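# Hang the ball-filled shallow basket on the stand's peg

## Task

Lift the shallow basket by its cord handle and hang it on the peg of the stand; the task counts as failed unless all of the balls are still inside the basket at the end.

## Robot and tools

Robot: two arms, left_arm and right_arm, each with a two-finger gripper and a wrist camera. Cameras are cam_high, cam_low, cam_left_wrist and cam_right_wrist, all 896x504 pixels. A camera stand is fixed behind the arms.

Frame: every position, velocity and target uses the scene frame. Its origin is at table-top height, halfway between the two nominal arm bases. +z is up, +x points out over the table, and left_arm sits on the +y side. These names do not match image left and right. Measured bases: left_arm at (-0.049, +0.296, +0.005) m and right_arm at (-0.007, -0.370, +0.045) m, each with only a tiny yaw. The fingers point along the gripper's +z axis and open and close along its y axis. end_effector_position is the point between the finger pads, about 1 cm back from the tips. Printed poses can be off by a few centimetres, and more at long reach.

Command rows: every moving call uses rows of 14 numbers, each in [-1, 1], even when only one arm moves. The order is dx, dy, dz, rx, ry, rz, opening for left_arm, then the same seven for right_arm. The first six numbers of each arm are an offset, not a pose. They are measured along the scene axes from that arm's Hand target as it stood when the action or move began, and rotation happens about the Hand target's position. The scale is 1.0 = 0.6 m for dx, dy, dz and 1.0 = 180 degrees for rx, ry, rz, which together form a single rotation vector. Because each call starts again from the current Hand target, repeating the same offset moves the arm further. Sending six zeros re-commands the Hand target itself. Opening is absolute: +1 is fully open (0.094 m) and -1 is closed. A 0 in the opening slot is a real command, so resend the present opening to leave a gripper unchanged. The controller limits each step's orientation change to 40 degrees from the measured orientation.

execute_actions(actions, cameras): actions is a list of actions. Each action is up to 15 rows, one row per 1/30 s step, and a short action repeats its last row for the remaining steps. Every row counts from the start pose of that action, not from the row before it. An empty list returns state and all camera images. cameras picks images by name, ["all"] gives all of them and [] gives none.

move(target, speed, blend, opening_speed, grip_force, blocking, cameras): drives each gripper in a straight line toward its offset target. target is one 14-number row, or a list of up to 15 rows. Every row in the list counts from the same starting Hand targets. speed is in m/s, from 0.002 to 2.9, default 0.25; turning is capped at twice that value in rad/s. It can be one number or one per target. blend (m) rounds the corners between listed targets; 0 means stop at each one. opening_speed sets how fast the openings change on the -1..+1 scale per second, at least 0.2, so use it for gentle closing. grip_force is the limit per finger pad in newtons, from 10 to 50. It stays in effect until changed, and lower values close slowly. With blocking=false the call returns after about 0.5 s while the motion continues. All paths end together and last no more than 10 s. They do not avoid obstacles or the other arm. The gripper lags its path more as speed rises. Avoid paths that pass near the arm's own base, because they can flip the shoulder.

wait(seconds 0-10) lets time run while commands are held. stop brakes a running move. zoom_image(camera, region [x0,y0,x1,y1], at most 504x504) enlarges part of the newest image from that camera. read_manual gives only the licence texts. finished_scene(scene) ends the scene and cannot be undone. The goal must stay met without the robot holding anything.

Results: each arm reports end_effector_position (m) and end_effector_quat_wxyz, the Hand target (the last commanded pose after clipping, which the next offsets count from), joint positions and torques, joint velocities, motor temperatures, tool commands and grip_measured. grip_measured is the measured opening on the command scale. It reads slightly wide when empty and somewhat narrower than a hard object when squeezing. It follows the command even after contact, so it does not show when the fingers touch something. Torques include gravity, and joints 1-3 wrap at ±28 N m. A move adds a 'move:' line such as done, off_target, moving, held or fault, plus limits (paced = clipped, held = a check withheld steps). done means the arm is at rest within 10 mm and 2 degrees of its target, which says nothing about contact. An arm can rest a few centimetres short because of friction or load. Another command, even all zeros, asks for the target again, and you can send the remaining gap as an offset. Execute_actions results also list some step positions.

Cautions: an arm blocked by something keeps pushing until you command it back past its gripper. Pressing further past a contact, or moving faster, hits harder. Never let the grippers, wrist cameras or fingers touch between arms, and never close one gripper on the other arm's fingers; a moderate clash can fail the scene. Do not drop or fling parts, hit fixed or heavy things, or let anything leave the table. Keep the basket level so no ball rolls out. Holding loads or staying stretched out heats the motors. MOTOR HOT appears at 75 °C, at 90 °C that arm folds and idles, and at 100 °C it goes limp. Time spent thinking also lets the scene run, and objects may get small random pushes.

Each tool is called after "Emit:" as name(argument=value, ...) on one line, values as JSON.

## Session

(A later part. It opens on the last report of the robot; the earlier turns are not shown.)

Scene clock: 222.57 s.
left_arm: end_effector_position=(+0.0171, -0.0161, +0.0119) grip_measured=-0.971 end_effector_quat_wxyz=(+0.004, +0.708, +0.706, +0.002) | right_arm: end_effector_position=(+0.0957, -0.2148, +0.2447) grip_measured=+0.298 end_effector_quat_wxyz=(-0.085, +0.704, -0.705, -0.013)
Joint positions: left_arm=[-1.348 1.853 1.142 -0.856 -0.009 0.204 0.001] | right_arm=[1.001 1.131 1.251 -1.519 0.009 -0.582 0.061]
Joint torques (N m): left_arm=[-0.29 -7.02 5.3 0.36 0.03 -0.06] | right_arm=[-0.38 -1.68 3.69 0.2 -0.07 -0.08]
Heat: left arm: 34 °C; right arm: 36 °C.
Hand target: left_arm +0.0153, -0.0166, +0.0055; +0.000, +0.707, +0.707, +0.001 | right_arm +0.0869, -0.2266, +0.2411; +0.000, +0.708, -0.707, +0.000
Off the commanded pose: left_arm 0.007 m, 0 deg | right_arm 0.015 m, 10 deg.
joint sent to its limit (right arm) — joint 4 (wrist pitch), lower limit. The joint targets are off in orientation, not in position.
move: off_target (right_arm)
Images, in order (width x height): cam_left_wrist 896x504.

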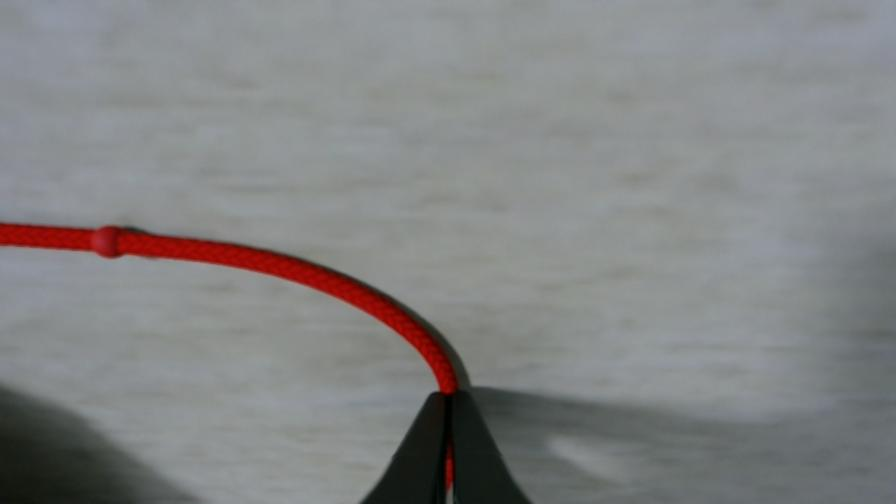

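Emit:
move(target=[[0.108,0.028,0.19,0,0,0,-1,0,0,0,0,0,0,0.3],[0.19,0.06,0.308,0,0,0,-1,0,0,0,0,0,0,0.3]], speed=0.1, blend=[0.03,0], cameras=["cam_left_wrist","cam_high","cam_low"])

Scene clock: 232.57 s.
left_arm: end_effector_position=(+0.1198, +0.0245, +0.1772) grip_measured=-0.988 end_effector_quat_wxyz=(-0.023, +0.716, +0.698, +0.011) | right_arm: end_effector_position=(+0.0982, -0.2058, +0.2464) grip_measured=+0.298 end_effector_quat_wxyz=(-0.101, +0.701, -0.705, -0.025)
Joint positions: left_arm=[-1.002 1.819 1.772 -1.573 -0.011 0.573 0.001] | right_arm=[1.001 1.131 1.251 -1.483 -0.007 -0.574 0.061]
Joint torques (N m): left_arm=[1.85 -8.9 10.77 0.13 0.03 -0.06] | right_arm=[-0.34 -1.59 4.05 -0.06 0.08 -0.14]
Heat: left arm: 34 °C; right arm: 36 °C.
Hand target: left_arm +0.1293, +0.0194, +0.1903; +0.000, +0.707, +0.707, +0.001 | right_arm +0.0869, -0.2266, +0.2411; +0.000, +0.708, -0.707, +0.000
Off the commanded pose: left_arm 0.017 m, 3 deg | right_arm 0.024 m, 12 deg.
joint read past its limit (left arm) — joint 4 (wrist pitch), lower limit.
joint sent to its limit (left arm) — joint 4 (wrist pitch), lower limit. The joint targets still meet the commanded pose.
joint sent to its limit (right arm) — joint 4 (wrist pitch), lower limit. The joint targets are off in orientation, not in position.
move: off_target (left_arm, right_arm)
Images, in order (width x height): cam_high 896x504, cam_low 896x504, cam_left_wrist 896x504.

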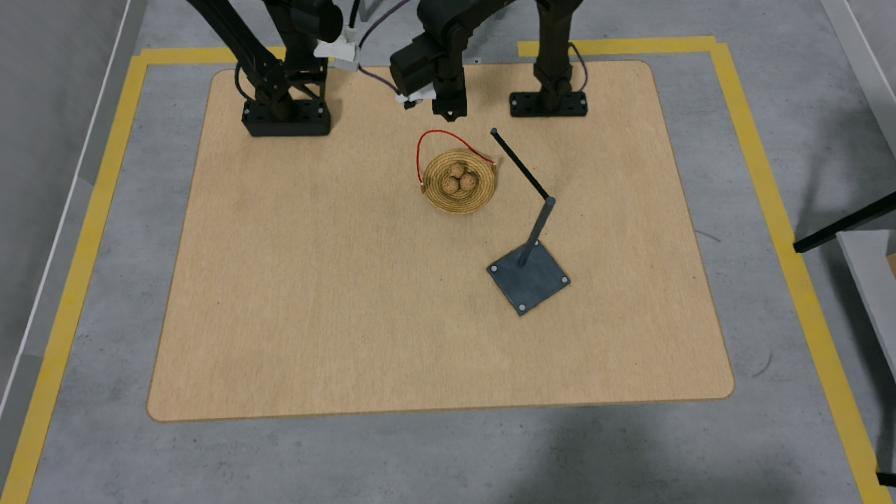

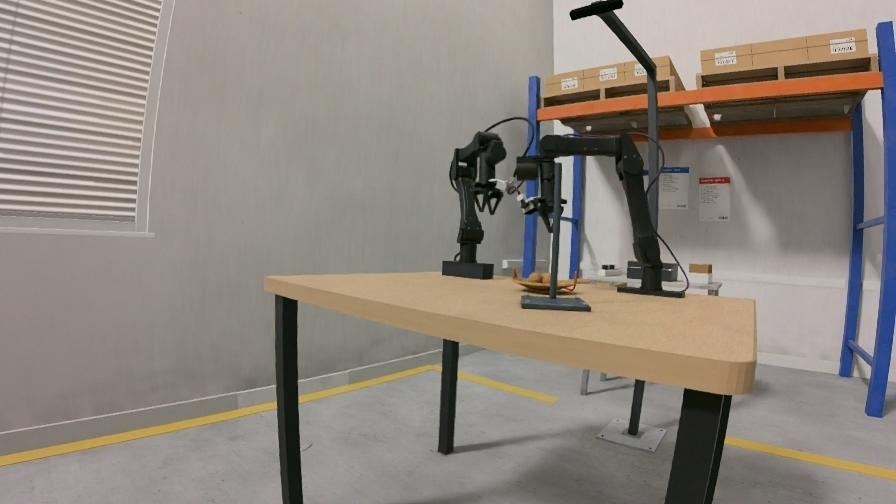

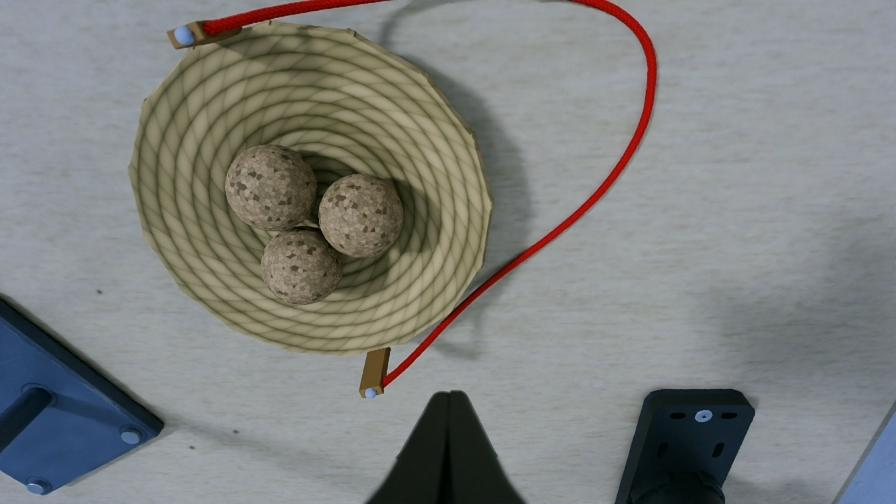

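Emit:
move(target=[[-0.19,-0.06,-0.05,0,0,0,0.3,0,0,0,0,0,0,0.3],[-0.19,-0.06,-0.258,0,0,0,0.3,0,0,0,0,0,0,0.3]], cameras=["cam_left_wrist"])

Scene clock: 239.87 s.
left_arm: end_effector_position=(+0.0130, -0.0134, +0.0378) grip_measured=+0.298 end_effector_quat_wxyz=(-0.006, +0.710, +0.704, +0.002) | right_arm: end_effector_position=(+0.0949, -0.2136, +0.2448) grip_measured=+0.298 end_effector_quat_wxyz=(-0.085, +0.704, -0.705, -0.017)
Joint positions: left_arm=[-1.352 1.815 1.205 -0.974 0.003 0.207 0.061] | right_arm=[1.001 1.131 1.251 -1.517 0.002 -0.581 0.061]
Joint torques (N m): left_arm=[0.1 -7.72 5.87 0.34 -0.09 -0.08] | right_arm=[-0.36 -1.7 3.77 0.17 -0.02 -0.08]
Motor temperatures (°C): left_arm=[28 28 34 32 26 24 23] | right_arm=[27 26 36 26 24 23 25]
Heat: left arm: 34 °C; right arm: 36 °C.
Hand target: left_arm +0.0152, -0.0166, +0.0355; +0.000, +0.707, +0.707, +0.001 | right_arm +0.0869, -0.2266, +0.2411; +0.000, +0.708, -0.707, +0.000
Off the commanded pose: left_arm 0.005 m, 1 deg | right_arm 0.016 m, 10 deg.
joint sent to its limit (right arm) — joint 4 (wrist pitch), lower limit. The joint targets are off in orientation, not in position.
move: off_target (right_arm)
Images, in order (width x height): cam_left_wrist 896x504.

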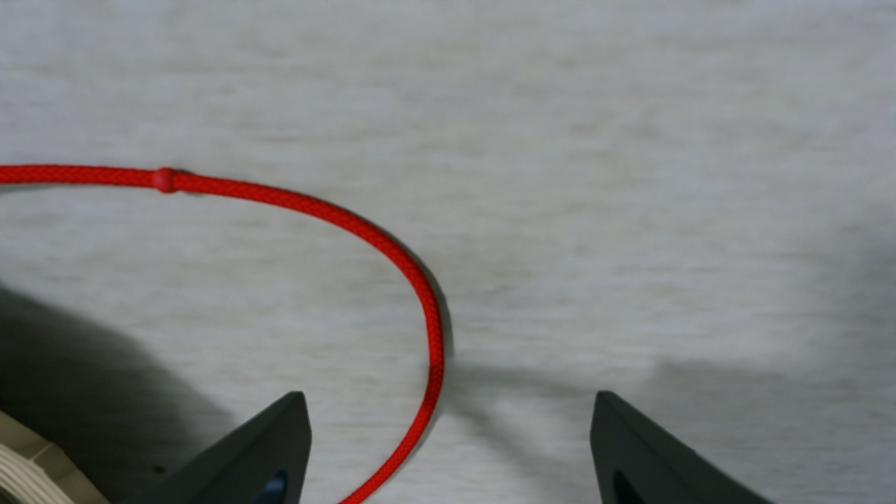

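Emit:
move(target=[0.002,0.002,-0.068,0,0,0,0.3,0,0,0,0,0,0,0.3], speed=0.04, cameras=["cam_left_wrist"])

Scene clock: 243.97 s.
left_arm: end_effector_position=(+0.0128, -0.0123, +0.0091) grip_measured=+0.298 end_effector_quat_wxyz=(-0.006, +0.710, +0.704, +0.002) | right_arm: end_effector_position=(+0.0949, -0.2136, +0.2448) grip_measured=+0.298 end_effector_quat_wxyz=(-0.085, +0.704, -0.705, -0.017)
Joint positions: left_arm=[-1.352 1.856 1.134 -0.861 0.003 0.207 0.061] | right_arm=[1.001 1.131 1.251 -1.517 0.002 -0.581 0.061]
Joint torques (N m): left_arm=[0.5 -6.05 3.59 0.82 -0.07 -0.05] | right_arm=[-0.38 -1.66 3.7 0.17 -0.01 -0.09]
Heat: left arm: 34 °C; right arm: 36 °C.
Hand target: left_arm +0.0165, -0.0155, -0.0052; +0.000, +0.707, +0.707, +0.001 | right_arm +0.0869, -0.2266, +0.2411; +0.000, +0.708, -0.707, +0.000
Off the commanded pose: left_arm 0.015 m, 1 deg | right_arm 0.016 m, 10 deg.
joint sent to its limit (right arm) — joint 4 (wrist pitch), lower limit. The joint targets are off in orientation, not in position.
move: off_target (left_arm, right_arm)
Images, in order (width x height): cam_left_wrist 896x504.

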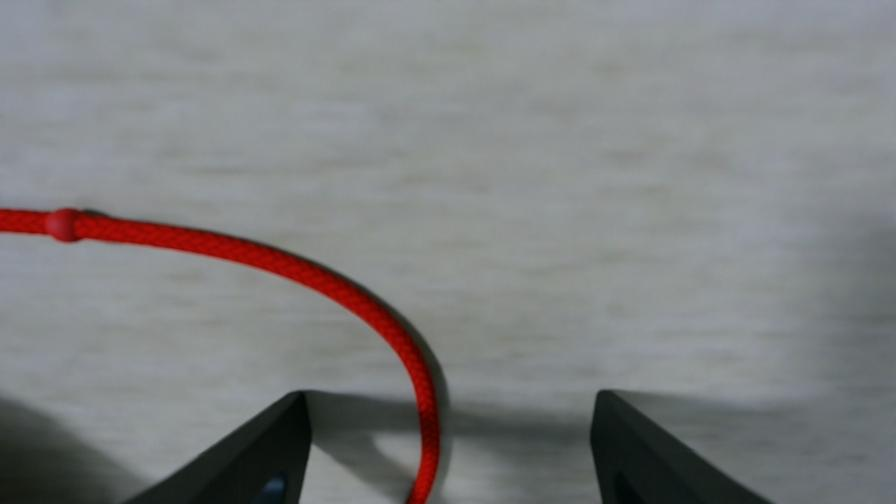

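Emit:
move(target=[[0,0,0.005,0,0,0,0.3,0,0,0,0,0,0,0.3],[0,0,0.005,0,0,0,-1,0,0,0,0,0,0,0.3]], speed=0.05, opening_speed=1, cameras=["cam_left_wrist"])

Emit:
move(target=[0.03,0.01,0.1,0,0,0,-1,0,0,0,0,0,0,0.3], speed=0.08, cameras=["cam_left_wrist"])

Scene clock: 249.97 s.
left_arm: end_effector_position=(+0.0136, -0.0175, +0.0091) grip_measured=-0.952 end_effector_quat_wxyz=(+0.002, +0.710, +0.704, -0.004) | right_arm: end_effector_position=(+0.0949, -0.2136, +0.2448) grip_measured=+0.298 end_effector_quat_wxyz=(-0.085, +0.704, -0.705, -0.017)
Joint positions: left_arm=[-1.352 1.856 1.134 -0.84 0.004 0.207 0.002] | right_arm=[1.001 1.131 1.251 -1.517 0.002 -0.581 0.061]
Joint torques (N m): left_arm=[0.51 -6.5 4.12 0.54 -0.08 -0.04] | right_arm=[-0.36 -1.66 3.78 0.17 -0.01 -0.09]
Heat: left arm: 34 °C; right arm: 36 °C.
Hand target: left_arm +0.0165, -0.0155, -0.0022; +0.000, +0.707, +0.707, +0.001 | right_arm +0.0869, -0.2266, +0.2411; +0.000, +0.708, -0.707, +0.000
Off the commanded pose: left_arm 0.012 m, 1 deg | right_arm 0.016 m, 10 deg.
joint sent to its limit (right arm) — joint 4 (wrist pitch), lower limit. The joint targets are off in orientation, not in position.
move: off_target (left_arm, right_arm); target 2's new opening was sent with left_arm's hand 0.012 m and 1 deg from that target
Images, in order (width x height): cam_left_wrist 896x504.

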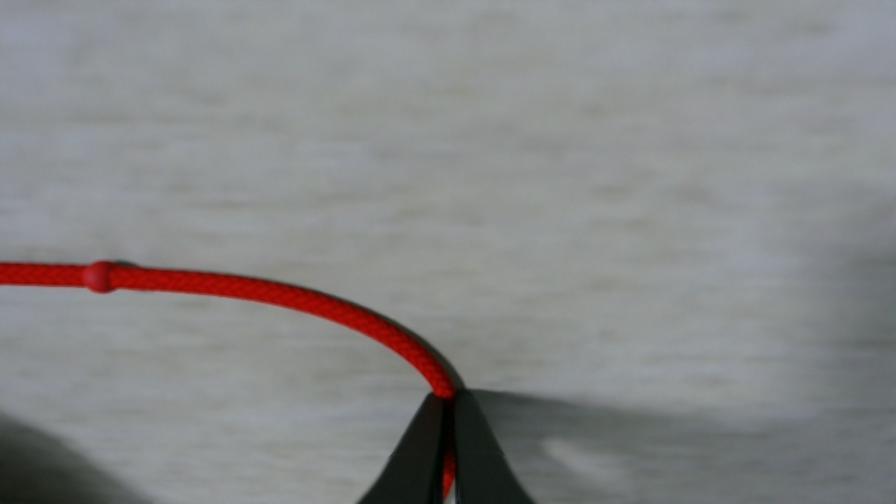

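Scene clock: 251.47 s.
left_arm: end_effector_position=(+0.0289, +0.0002, +0.0407) grip_measured=-0.952 end_effector_quat_wxyz=(-0.025, +0.707, +0.707, +0.014) | right_arm: end_effector_position=(+0.0949, -0.2136, +0.2448) grip_measured=+0.298 end_effector_quat_wxyz=(-0.085, +0.704, -0.705, -0.017)
Joint positions: left_arm=[-1.294 1.817 1.218 -1.029 0.001 0.256 0.002] | right_arm=[1.001 1.131 1.251 -1.517 0.002 -0.581 0.061]
Joint torques (N m): left_arm=[0.61 -11.1 8.9 0.02 -0.07 0.03] | right_arm=[-0.32 -1.72 3.74 0.18 -0.01 -0.08]
Heat: left arm: 34 °C; right arm: 36 °C.
Hand target: left_arm +0.0345, -0.0095, +0.0578; +0.000, +0.707, +0.707, +0.001 | right_arm +0.0869, -0.2266, +0.2411; +0.000, +0.708, -0.707, +0.000
Off the commanded pose: left_arm 0.020 m, 3 deg | right_arm 0.016 m, 10 deg.
joint sent to its limit (right arm) — joint 4 (wrist pitch), lower limit. The joint targets are off in orientation, not in position.
move: off_target (left_arm, right_arm)
Images, in order (width x height): cam_left_wrist 896x504.

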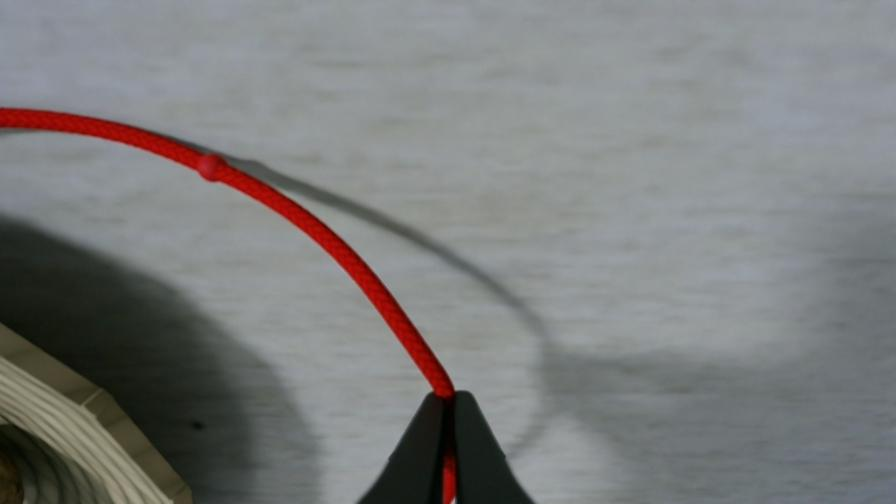

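Emit:
move(target=[[0.075,0.025,0.14,0,0,0,-1,0,0,0,0,0,0,0.3],[0.159,0.05,0.22,0,0,0,-1,0,0,0,0,0,0,0.3]], speed=0.08, blend=[0.03,0], cameras=["cam_left_wrist"])

Scene clock: 256.93 s.
left_arm: end_effector_position=(+0.1164, +0.0237, +0.1709) grip_measured=-0.952 end_effector_quat_wxyz=(-0.033, +0.721, +0.692, +0.011) | right_arm: end_effector_position=(+0.1029, -0.1939, +0.2496) grip_measured=+0.298 end_effector_quat_wxyz=(-0.122, +0.692, -0.711, -0.039)
Joint positions: left_arm=[-1.01 1.83 1.758 -1.568 -0.007 0.58 0.002] | right_arm=[1 1.134 1.255 -1.435 -0.023 -0.553 0.061]
Joint torques (N m): left_arm=[2.88 -10 11.64 0.01 0.02 -0.1] | right_arm=[-0.29 -1.66 4.27 -0.42 0.2 -0.32]
Heat: left arm: 34 °C; right arm: 36 °C.
Hand target: left_arm +0.1299, +0.0205, +0.1898; +0.000, +0.707, +0.707, +0.001 | right_arm +0.0869, -0.2265, +0.2412; +0.000, +0.708, -0.707, +0.000
Off the commanded pose: left_arm 0.023 m, 5 deg | right_arm 0.037 m, 15 deg.
joint sent to its limit (left arm) — joint 4 (wrist pitch), lower limit. The joint targets still meet the commanded pose.
joint sent to its limit (right arm) — joint 4 (wrist pitch), lower limit. The joint targets are off in orientation, not in position.
move: off_target (left_arm, right_arm)
Images, in order (width x height): cam_left_wrist 896x504.

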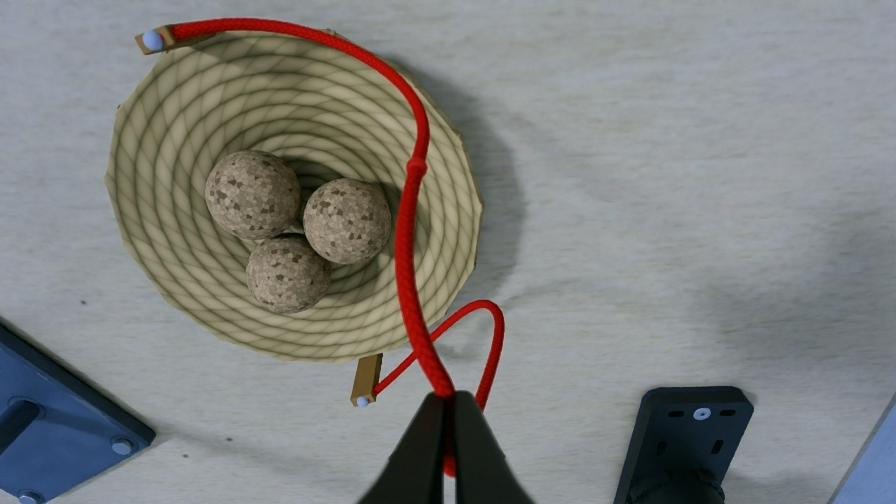

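Emit:
move(target=[[0.045,0.02,0.05,0,0,0,-1,0.3,-0.25,0,0,0,0,0.3],[0.058,0.033,0.13,0,0,0,-1,0.35,-0.33,0,0,0,0,0.3]], speed=[0.15,0.03], cameras=["cam_left_wrist","cam_low","cam_high"])

Scene clock: 268.37 s.
left_arm: end_effector_position=(+0.1637, +0.0374, +0.2468) grip_measured=-0.952 end_effector_quat_wxyz=(+0.102, +0.704, +0.703, -0.009) | right_arm: end_effector_position=(+0.3047, -0.4257, +0.2390) grip_measured=+0.298 end_effector_quat_wxyz=(-0.016, +0.706, -0.708, +0.029)
Joint positions: left_arm=[-0.865 1.707 1.907 -1.565 -0.002 0.686 0.002] | right_arm=[-0.164 1.708 1.724 -1.52 0.007 -1.744 0.061]
Joint torques (N m): left_arm=[0.65 -10.29 9.33 0.48 -0.04 0.02] | right_arm=[-0.4 -5.65 5.96 0.03 -0.04 -0.11]
Heat: left arm: 36 °C; right arm: 36 °C.
Hand target: left_arm +0.1647, +0.0402, +0.2677; +0.000, +0.707, +0.707, +0.001 | right_arm +0.2970, -0.4246, +0.2412; +0.000, +0.708, -0.707, +0.000
Off the commanded pose: left_arm 0.021 m, 12 deg | right_arm 0.008 m, 4 deg.
joint sent to its limit (left arm) — joint 4 (wrist pitch), lower limit. The joint targets are off in orientation, not in position.
joint sent to its limit (right arm) — joint 4 (wrist pitch), lower limit. The joint targets still meet the commanded pose.
move: off_target (left_arm, right_arm)
Images, in order (width x height): cam_high 896x504, cam_low 896x504, cam_left_wrist 896x504.

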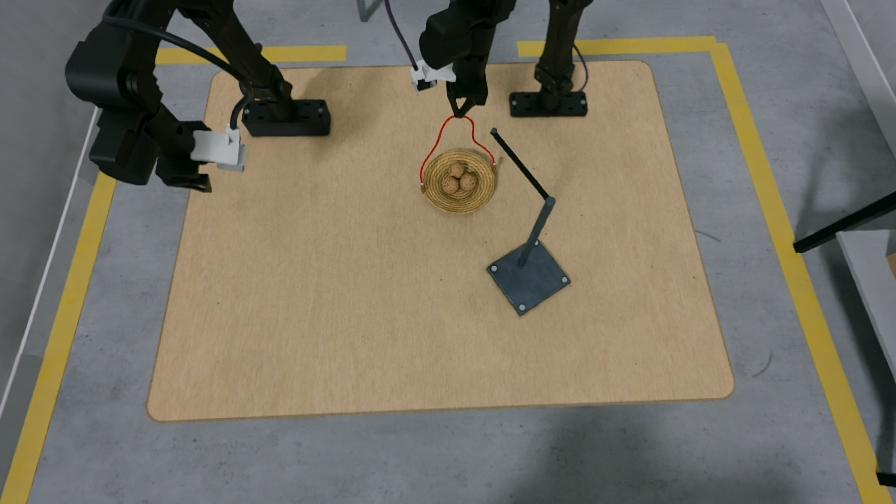

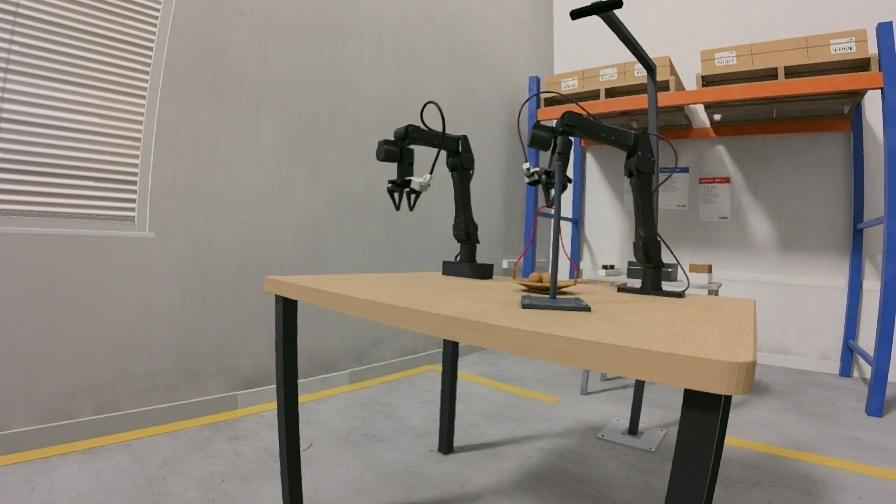

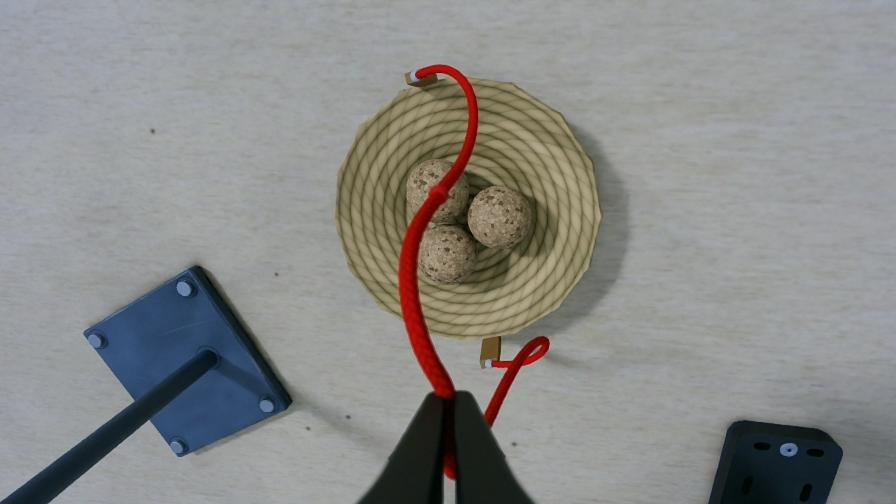

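Emit:
move(target=[[0,0,0.05,-0.08,0,0,-1,0,0,0,0,0,0,0.3],[0.01,0,0.2,-0.167,0,0,-1,0,0,0,0,0,0,0.3]], speed=[0.03,0.06], blend=[0.01,0], cameras=["cam_left_wrist","cam_low","cam_high"])

Scene clock: 278.90 s.
left_arm: end_effector_position=(+0.1767, +0.0389, +0.3604) grip_measured=-0.952 end_effector_quat_wxyz=(+0.266, +0.649, +0.691, -0.175) | right_arm: end_effector_position=(+0.3047, -0.4257, +0.2390) grip_measured=+0.298 end_effector_quat_wxyz=(-0.016, +0.706, -0.707, +0.029)
Joint positions: left_arm=[-0.629 1.638 2.182 -1.587 0.392 0.75 0.002] | right_arm=[-0.164 1.708 1.724 -1.52 0.007 -1.745 0.061]
Joint torques (N m): left_arm=[0.66 -9.09 8.94 1.18 0.47 -0.05] | right_arm=[-0.43 -5.63 5.9 0.03 -0.04 -0.1]
Heat: left arm: 36 °C; right arm: 36 °C.
Hand target: left_arm +0.1707, +0.0404, +0.3877; +0.184, +0.683, +0.683, -0.182 | right_arm +0.2970, -0.4246, +0.2412; +0.000, +0.708, -0.707, +0.000
Off the commanded pose: left_arm 0.028 m, 10 deg | right_arm 0.008 m, 4 deg.
joint read past its limit (left arm) — joint 4 (wrist pitch), lower limit.
joint sent to its limit (left arm) — joint 4 (wrist pitch), lower limit. The joint targets are off in orientation, not in position.
joint sent to its limit (right arm) — joint 4 (wrist pitch), lower limit. The joint targets still meet the commanded pose.
move: off_target (left_arm, right_arm)
Images, in order (width x height): cam_high 896x504, cam_low 896x504, cam_left_wrist 896x504.

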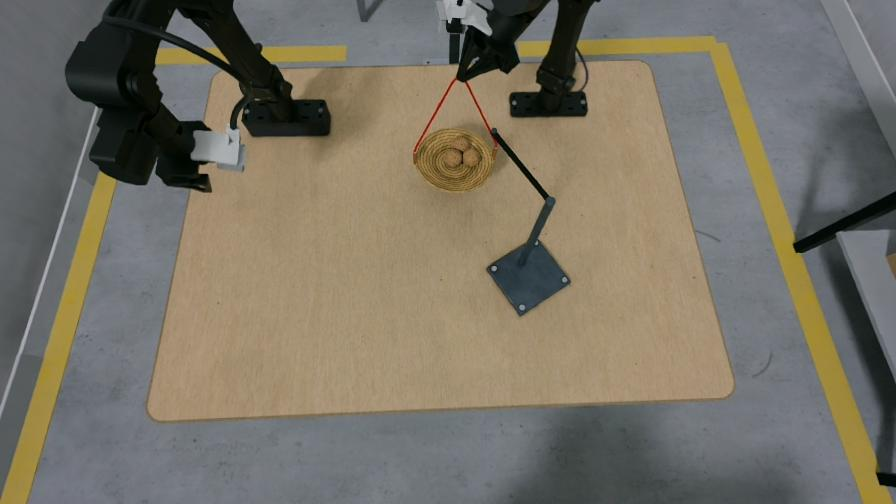

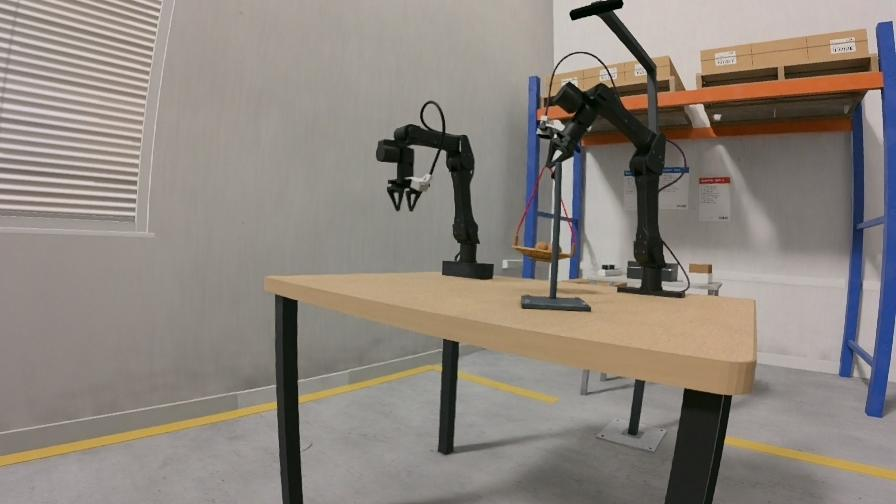

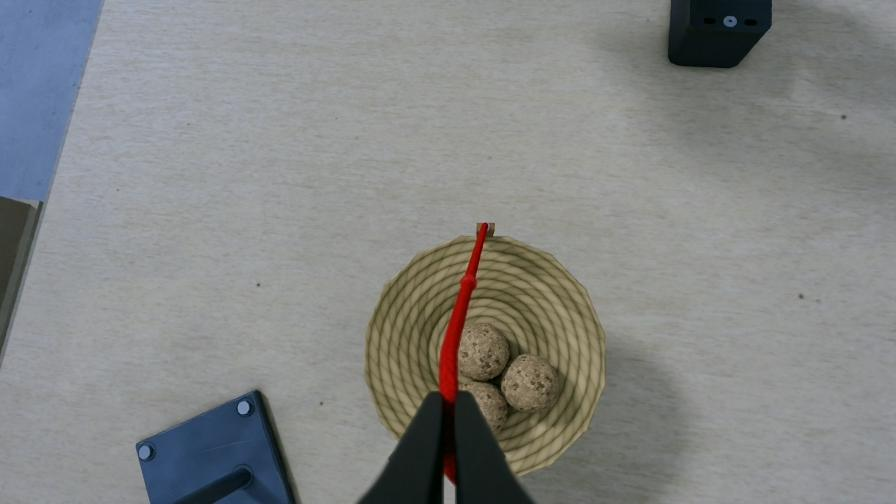

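Emit:
move(target=[[0.04,0.022,0.005,-0.03,-0.018,0.11,-1,0,0,0,0,0,0,0.3],[0.1,0.058,0.005,-0.057,-0.035,0.11,-1,0,0,0,0,0,0,0.3]], speed=0.05, blend=[0.015,0], cameras=["cam_left_wrist","cam_low","cam_high"])

Scene clock: 293.23 s.
left_arm: end_effector_position=(+0.2285, +0.0797, +0.3756) grip_measured=-0.952 end_effector_quat_wxyz=(+0.295, +0.538, +0.773, -0.162) | right_arm: end_effector_position=(+0.3047, -0.4257, +0.2390) grip_measured=+0.298 end_effector_quat_wxyz=(-0.016, +0.706, -0.707, +0.029)
Joint positions: left_arm=[-0.449 1.675 2.277 -1.592 0.388 0.629 0.002] | right_arm=[-0.164 1.708 1.724 -1.52 0.007 -1.745 0.061]
Joint torques (N m): left_arm=[0.49 -5.91 8.8 1.3 0.42 0.03] | right_arm=[-0.42 -5.63 5.94 0.03 -0.06 -0.1]
Heat: left arm: 35 °C; right arm: 36 °C.
Hand target: left_arm +0.2307, +0.0751, +0.3907; +0.309, +0.545, +0.760, -0.171 | right_arm +0.2970, -0.4246, +0.2412; +0.000, +0.708, -0.707, +0.000
Off the commanded pose: left_arm 0.016 m, 3 deg | right_arm 0.008 m, 4 deg.
joint read past its limit (left arm) — joint 4 (wrist pitch), lower limit.
joint sent to its limit (left arm) — joint 4 (wrist pitch), lower limit. The joint targets still meet the commanded pose.
joint sent to its limit (right arm) — joint 4 (wrist pitch), lower limit. The joint targets still meet the commanded pose.
move: off_target (left_arm, right_arm)
Images, in order (width x height): cam_high 896x504, cam_low 896x504, cam_left_wrist 896x504.

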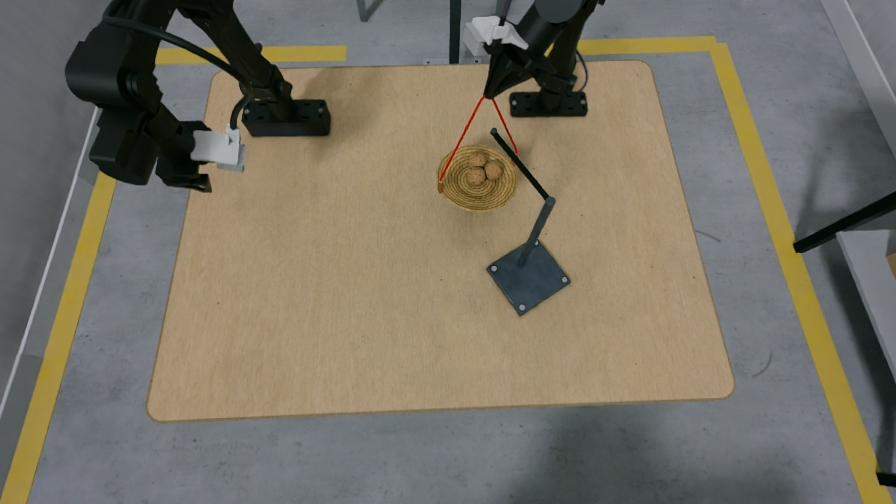

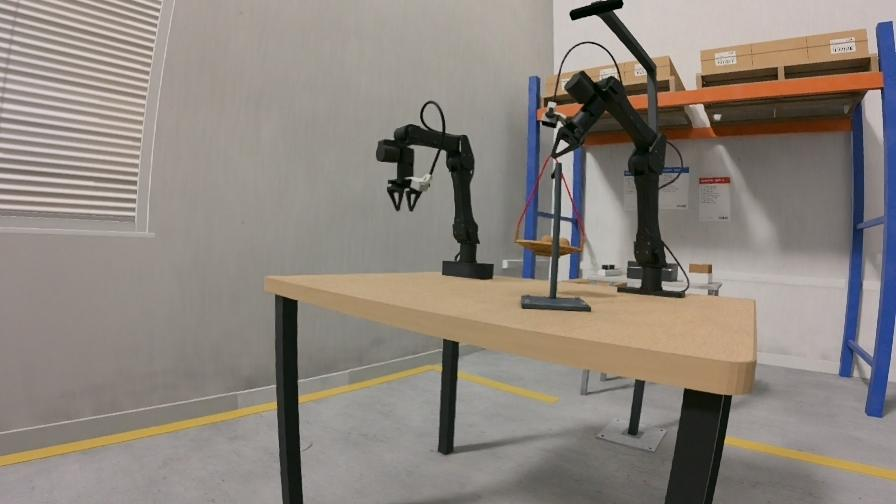

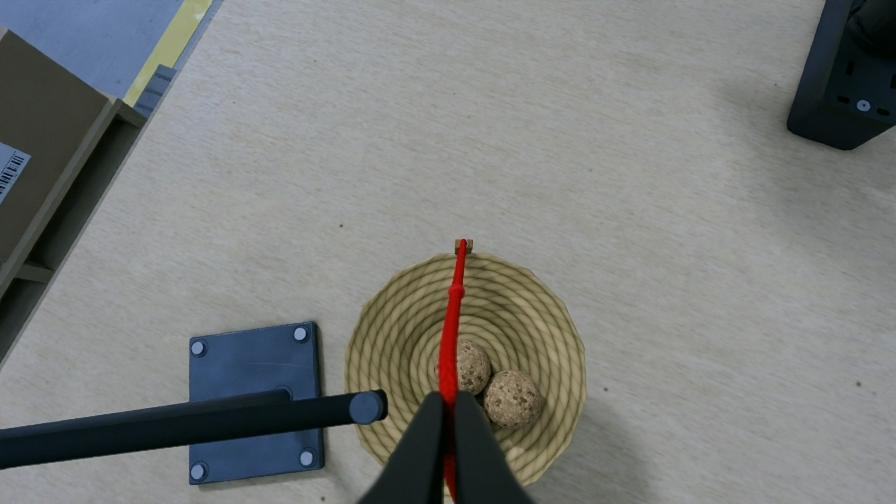

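Emit:
move(target=[0.095,0.06,0.0,0,0,0,-1,0,0,0,0,0,0,0.3], speed=0.05, cameras=["cam_left_wrist","cam_low","cam_high"])

Scene clock: 310.17 s.
left_arm: end_effector_position=(+0.2851, +0.1155, +0.3747) grip_measured=-0.952 end_effector_quat_wxyz=(+0.323, +0.525, +0.771, -0.158) | right_arm: end_effector_position=(+0.3047, -0.4257, +0.2390) grip_measured=+0.298 end_effector_quat_wxyz=(-0.016, +0.706, -0.707, +0.029)
Joint positions: left_arm=[-0.25 1.789 2.381 -1.592 0.492 0.777 0.002] | right_arm=[-0.164 1.708 1.724 -1.52 0.007 -1.745 0.061]
Joint torques (N m): left_arm=[0.46 -6.97 8.91 1.29 0.56 0.03] | right_arm=[-0.43 -5.6 5.94 0.04 -0.06 -0.1]
Heat: left arm: 35 °C; right arm: 36 °C.
Hand target: left_arm +0.2876, +0.1110, +0.3908; +0.309, +0.546, +0.760, -0.171 | right_arm +0.2970, -0.4246, +0.2412; +0.000, +0.708, -0.707, +0.000
Off the commanded pose: left_arm 0.017 m, 3 deg | right_arm 0.008 m, 4 deg.
joint read past its limit (left arm) — joint 4 (wrist pitch), lower limit.
joint sent to its limit (left arm) — joint 4 (wrist pitch), lower limit. The joint targets are off in orientation, not in position.
joint sent to its limit (right arm) — joint 4 (wrist pitch), lower limit. The joint targets still meet the commanded pose.
move: off_target (left_arm, right_arm)
Images, in order (width x height): cam_high 896x504, cam_low 896x504, cam_left_wrist 896x504.

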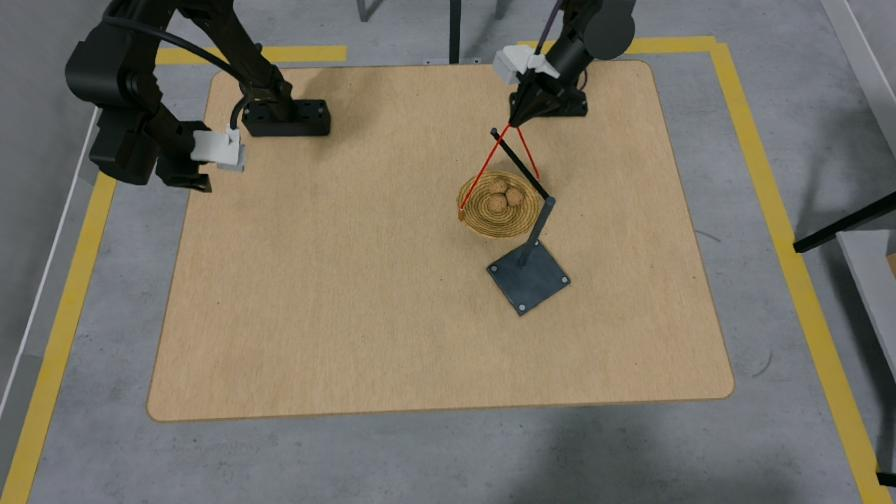

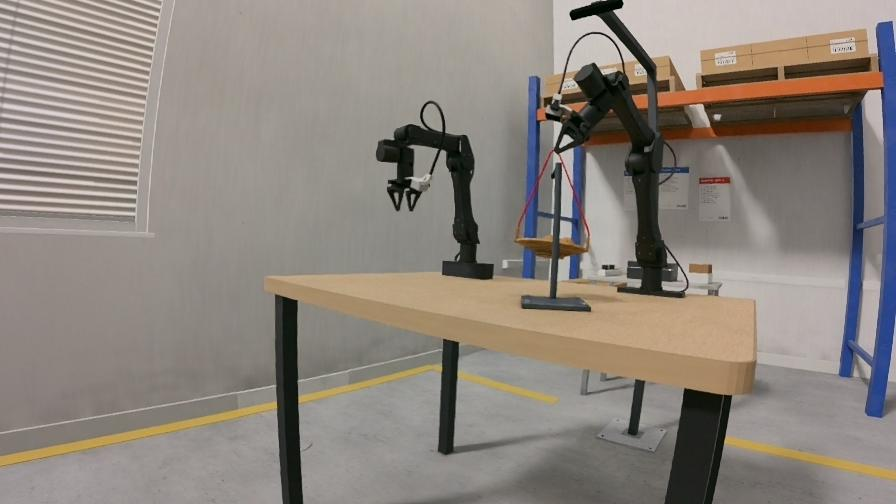

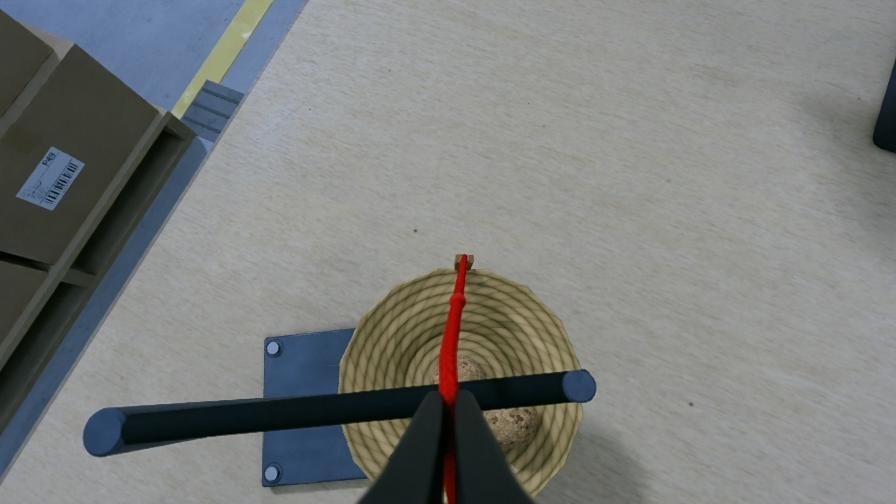

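Emit:
move(target=[0,0,-0.075,0,0,0,-1,0,0,0,0,0,0,0.3], speed=0.05, cameras=["cam_left_wrist","cam_low"])

Emit:
zoom_image(camera="cam_low", region=[500, 90, 620, 280])

Scene clock: 317.50 s.
left_arm: end_effector_position=(+0.2900, +0.1135, +0.3253) grip_measured=-0.952 end_effector_quat_wxyz=(+0.270, +0.540, +0.778, -0.172) | right_arm: end_effector_position=(+0.3047, -0.4257, +0.2390) grip_measured=+0.298 end_effector_quat_wxyz=(-0.016, +0.706, -0.707, +0.029)
Joint positions: left_arm=[-0.25 1.784 2.185 -1.53 0.497 0.827 0.002] | right_arm=[-0.164 1.708 1.724 -1.52 0.007 -1.745 0.061]
Joint torques (N m): left_arm=[0.24 -11.33 5.68 1.27 0.46 0.05] | right_arm=[-0.4 -5.56 5.94 0.02 -0.05 -0.09]
Heat: left arm: 35 °C; right arm: 36 °C.
Hand target: left_arm +0.2877, +0.1110, +0.3457; +0.309, +0.545, +0.760, -0.171 | right_arm +0.2970, -0.4246, +0.2412; +0.000, +0.708, -0.707, +0.000
Off the commanded pose: left_arm 0.021 m, 5 deg | right_arm 0.008 m, 4 deg.
joint sent to its limit (right arm) — joint 4 (wrist pitch), lower limit. The joint targets still meet the commanded pose.
move: off_target (left_arm, right_arm)
Images, in order (width x height): cam_low 896x504, cam_left_wrist 896x504.

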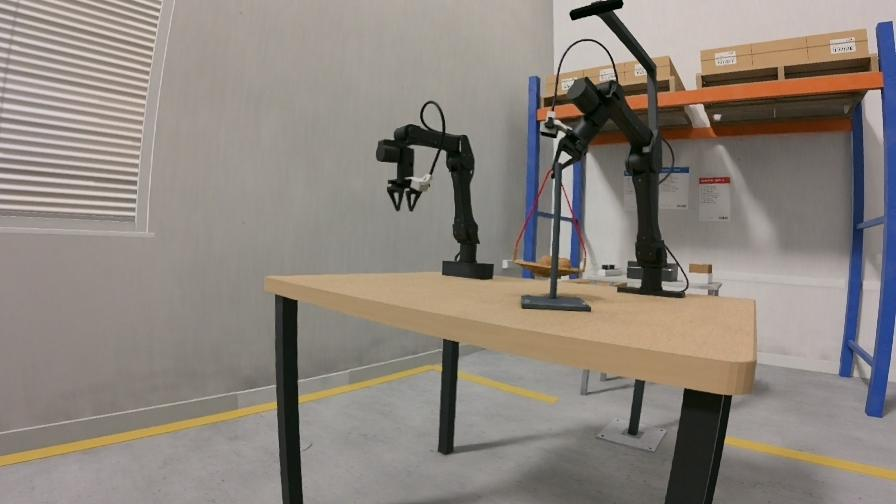

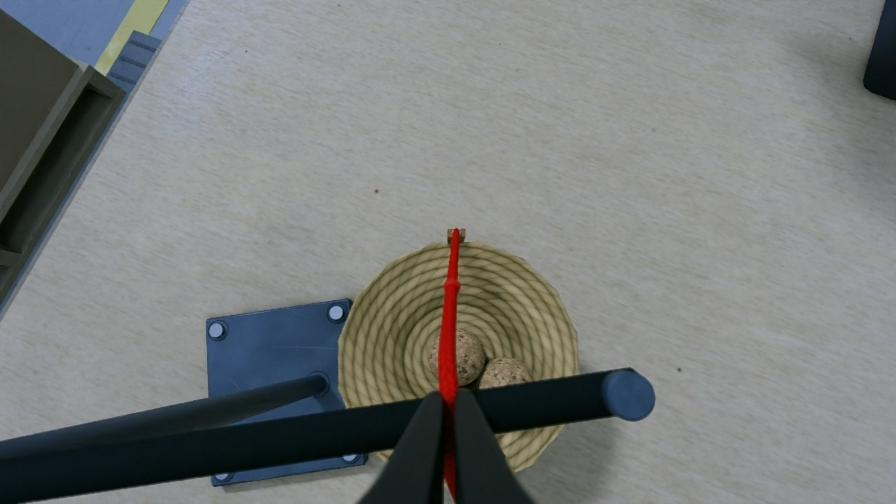

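Scaled by 2.653 from the camera's 896x504 image, which has a finer 1280x720 frame.

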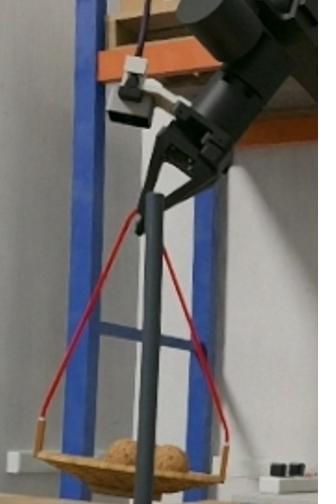

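Emit:
move(target=[0,0,-0.025,0,0,0,-1,0,0,0,0,0,0,0.3], speed=0.03, cameras=["cam_left_wrist","cam_low"])

Emit:
zoom_image(camera="cam_low", region=[500, 90, 620, 280])

Scene clock: 324.97 s.
left_arm: end_effector_position=(+0.2894, +0.1131, +0.3247) grip_measured=-0.952 end_effector_quat_wxyz=(+0.295, +0.543, +0.769, -0.165) | right_arm: end_effector_position=(+0.3047, -0.4257, +0.2390) grip_measured=+0.298 end_effector_quat_wxyz=(-0.016, +0.706, -0.707, +0.029)
Joint positions: left_arm=[-0.25 1.714 2.068 -1.429 0.501 0.829 0.002] | right_arm=[-0.164 1.708 1.724 -1.52 0.007 -1.745 0.061]
Joint torques (N m): left_arm=[0.2 -8.81 4.83 1.19 0.43 0.03] | right_arm=[-0.39 -5.63 5.98 0.03 -0.05 -0.1]
Heat: left arm: 35 °C; right arm: 36 °C.
Hand target: left_arm +0.2877, +0.1111, +0.3308; +0.309, +0.546, +0.760, -0.171 | right_arm +0.2970, -0.4246, +0.2412; +0.000, +0.708, -0.707, +0.000
Off the commanded pose: left_arm 0.007 m, 2 deg | right_arm 0.008 m, 4 deg.
joint sent to its limit (right arm) — joint 4 (wrist pitch), lower limit. The joint targets still meet the commanded pose.
move: off_target (right_arm)
Images, in order (width x height): cam_low 896x504, cam_left_wrist 896x504.

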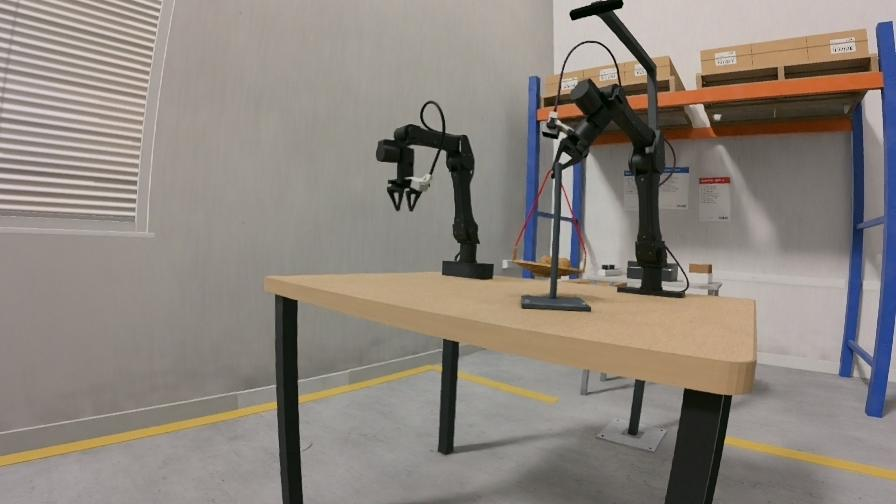

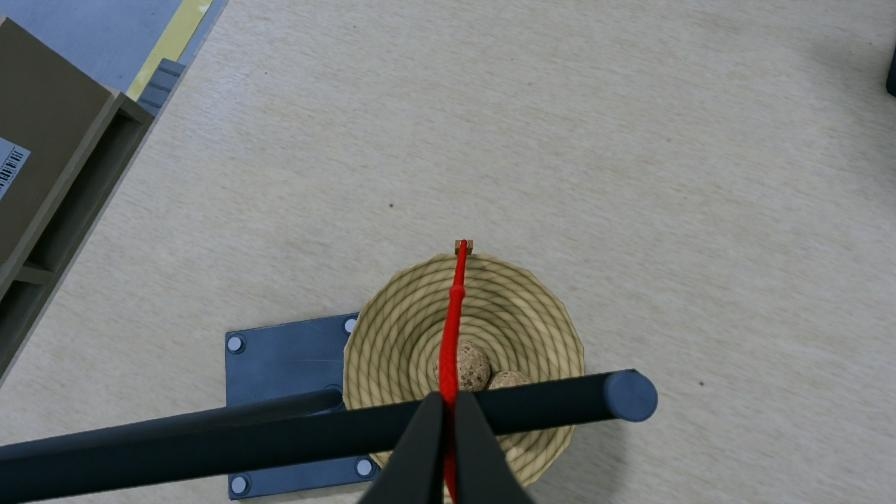

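Scaled by 2.653 from the camera's 896x504 image, which has a finer 1280x720 frame.

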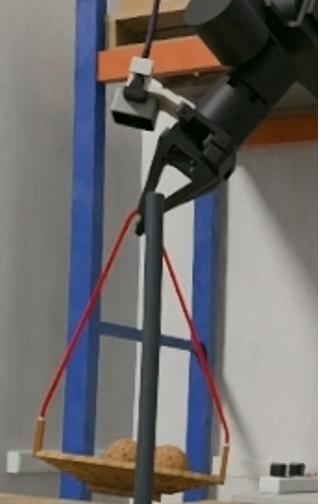

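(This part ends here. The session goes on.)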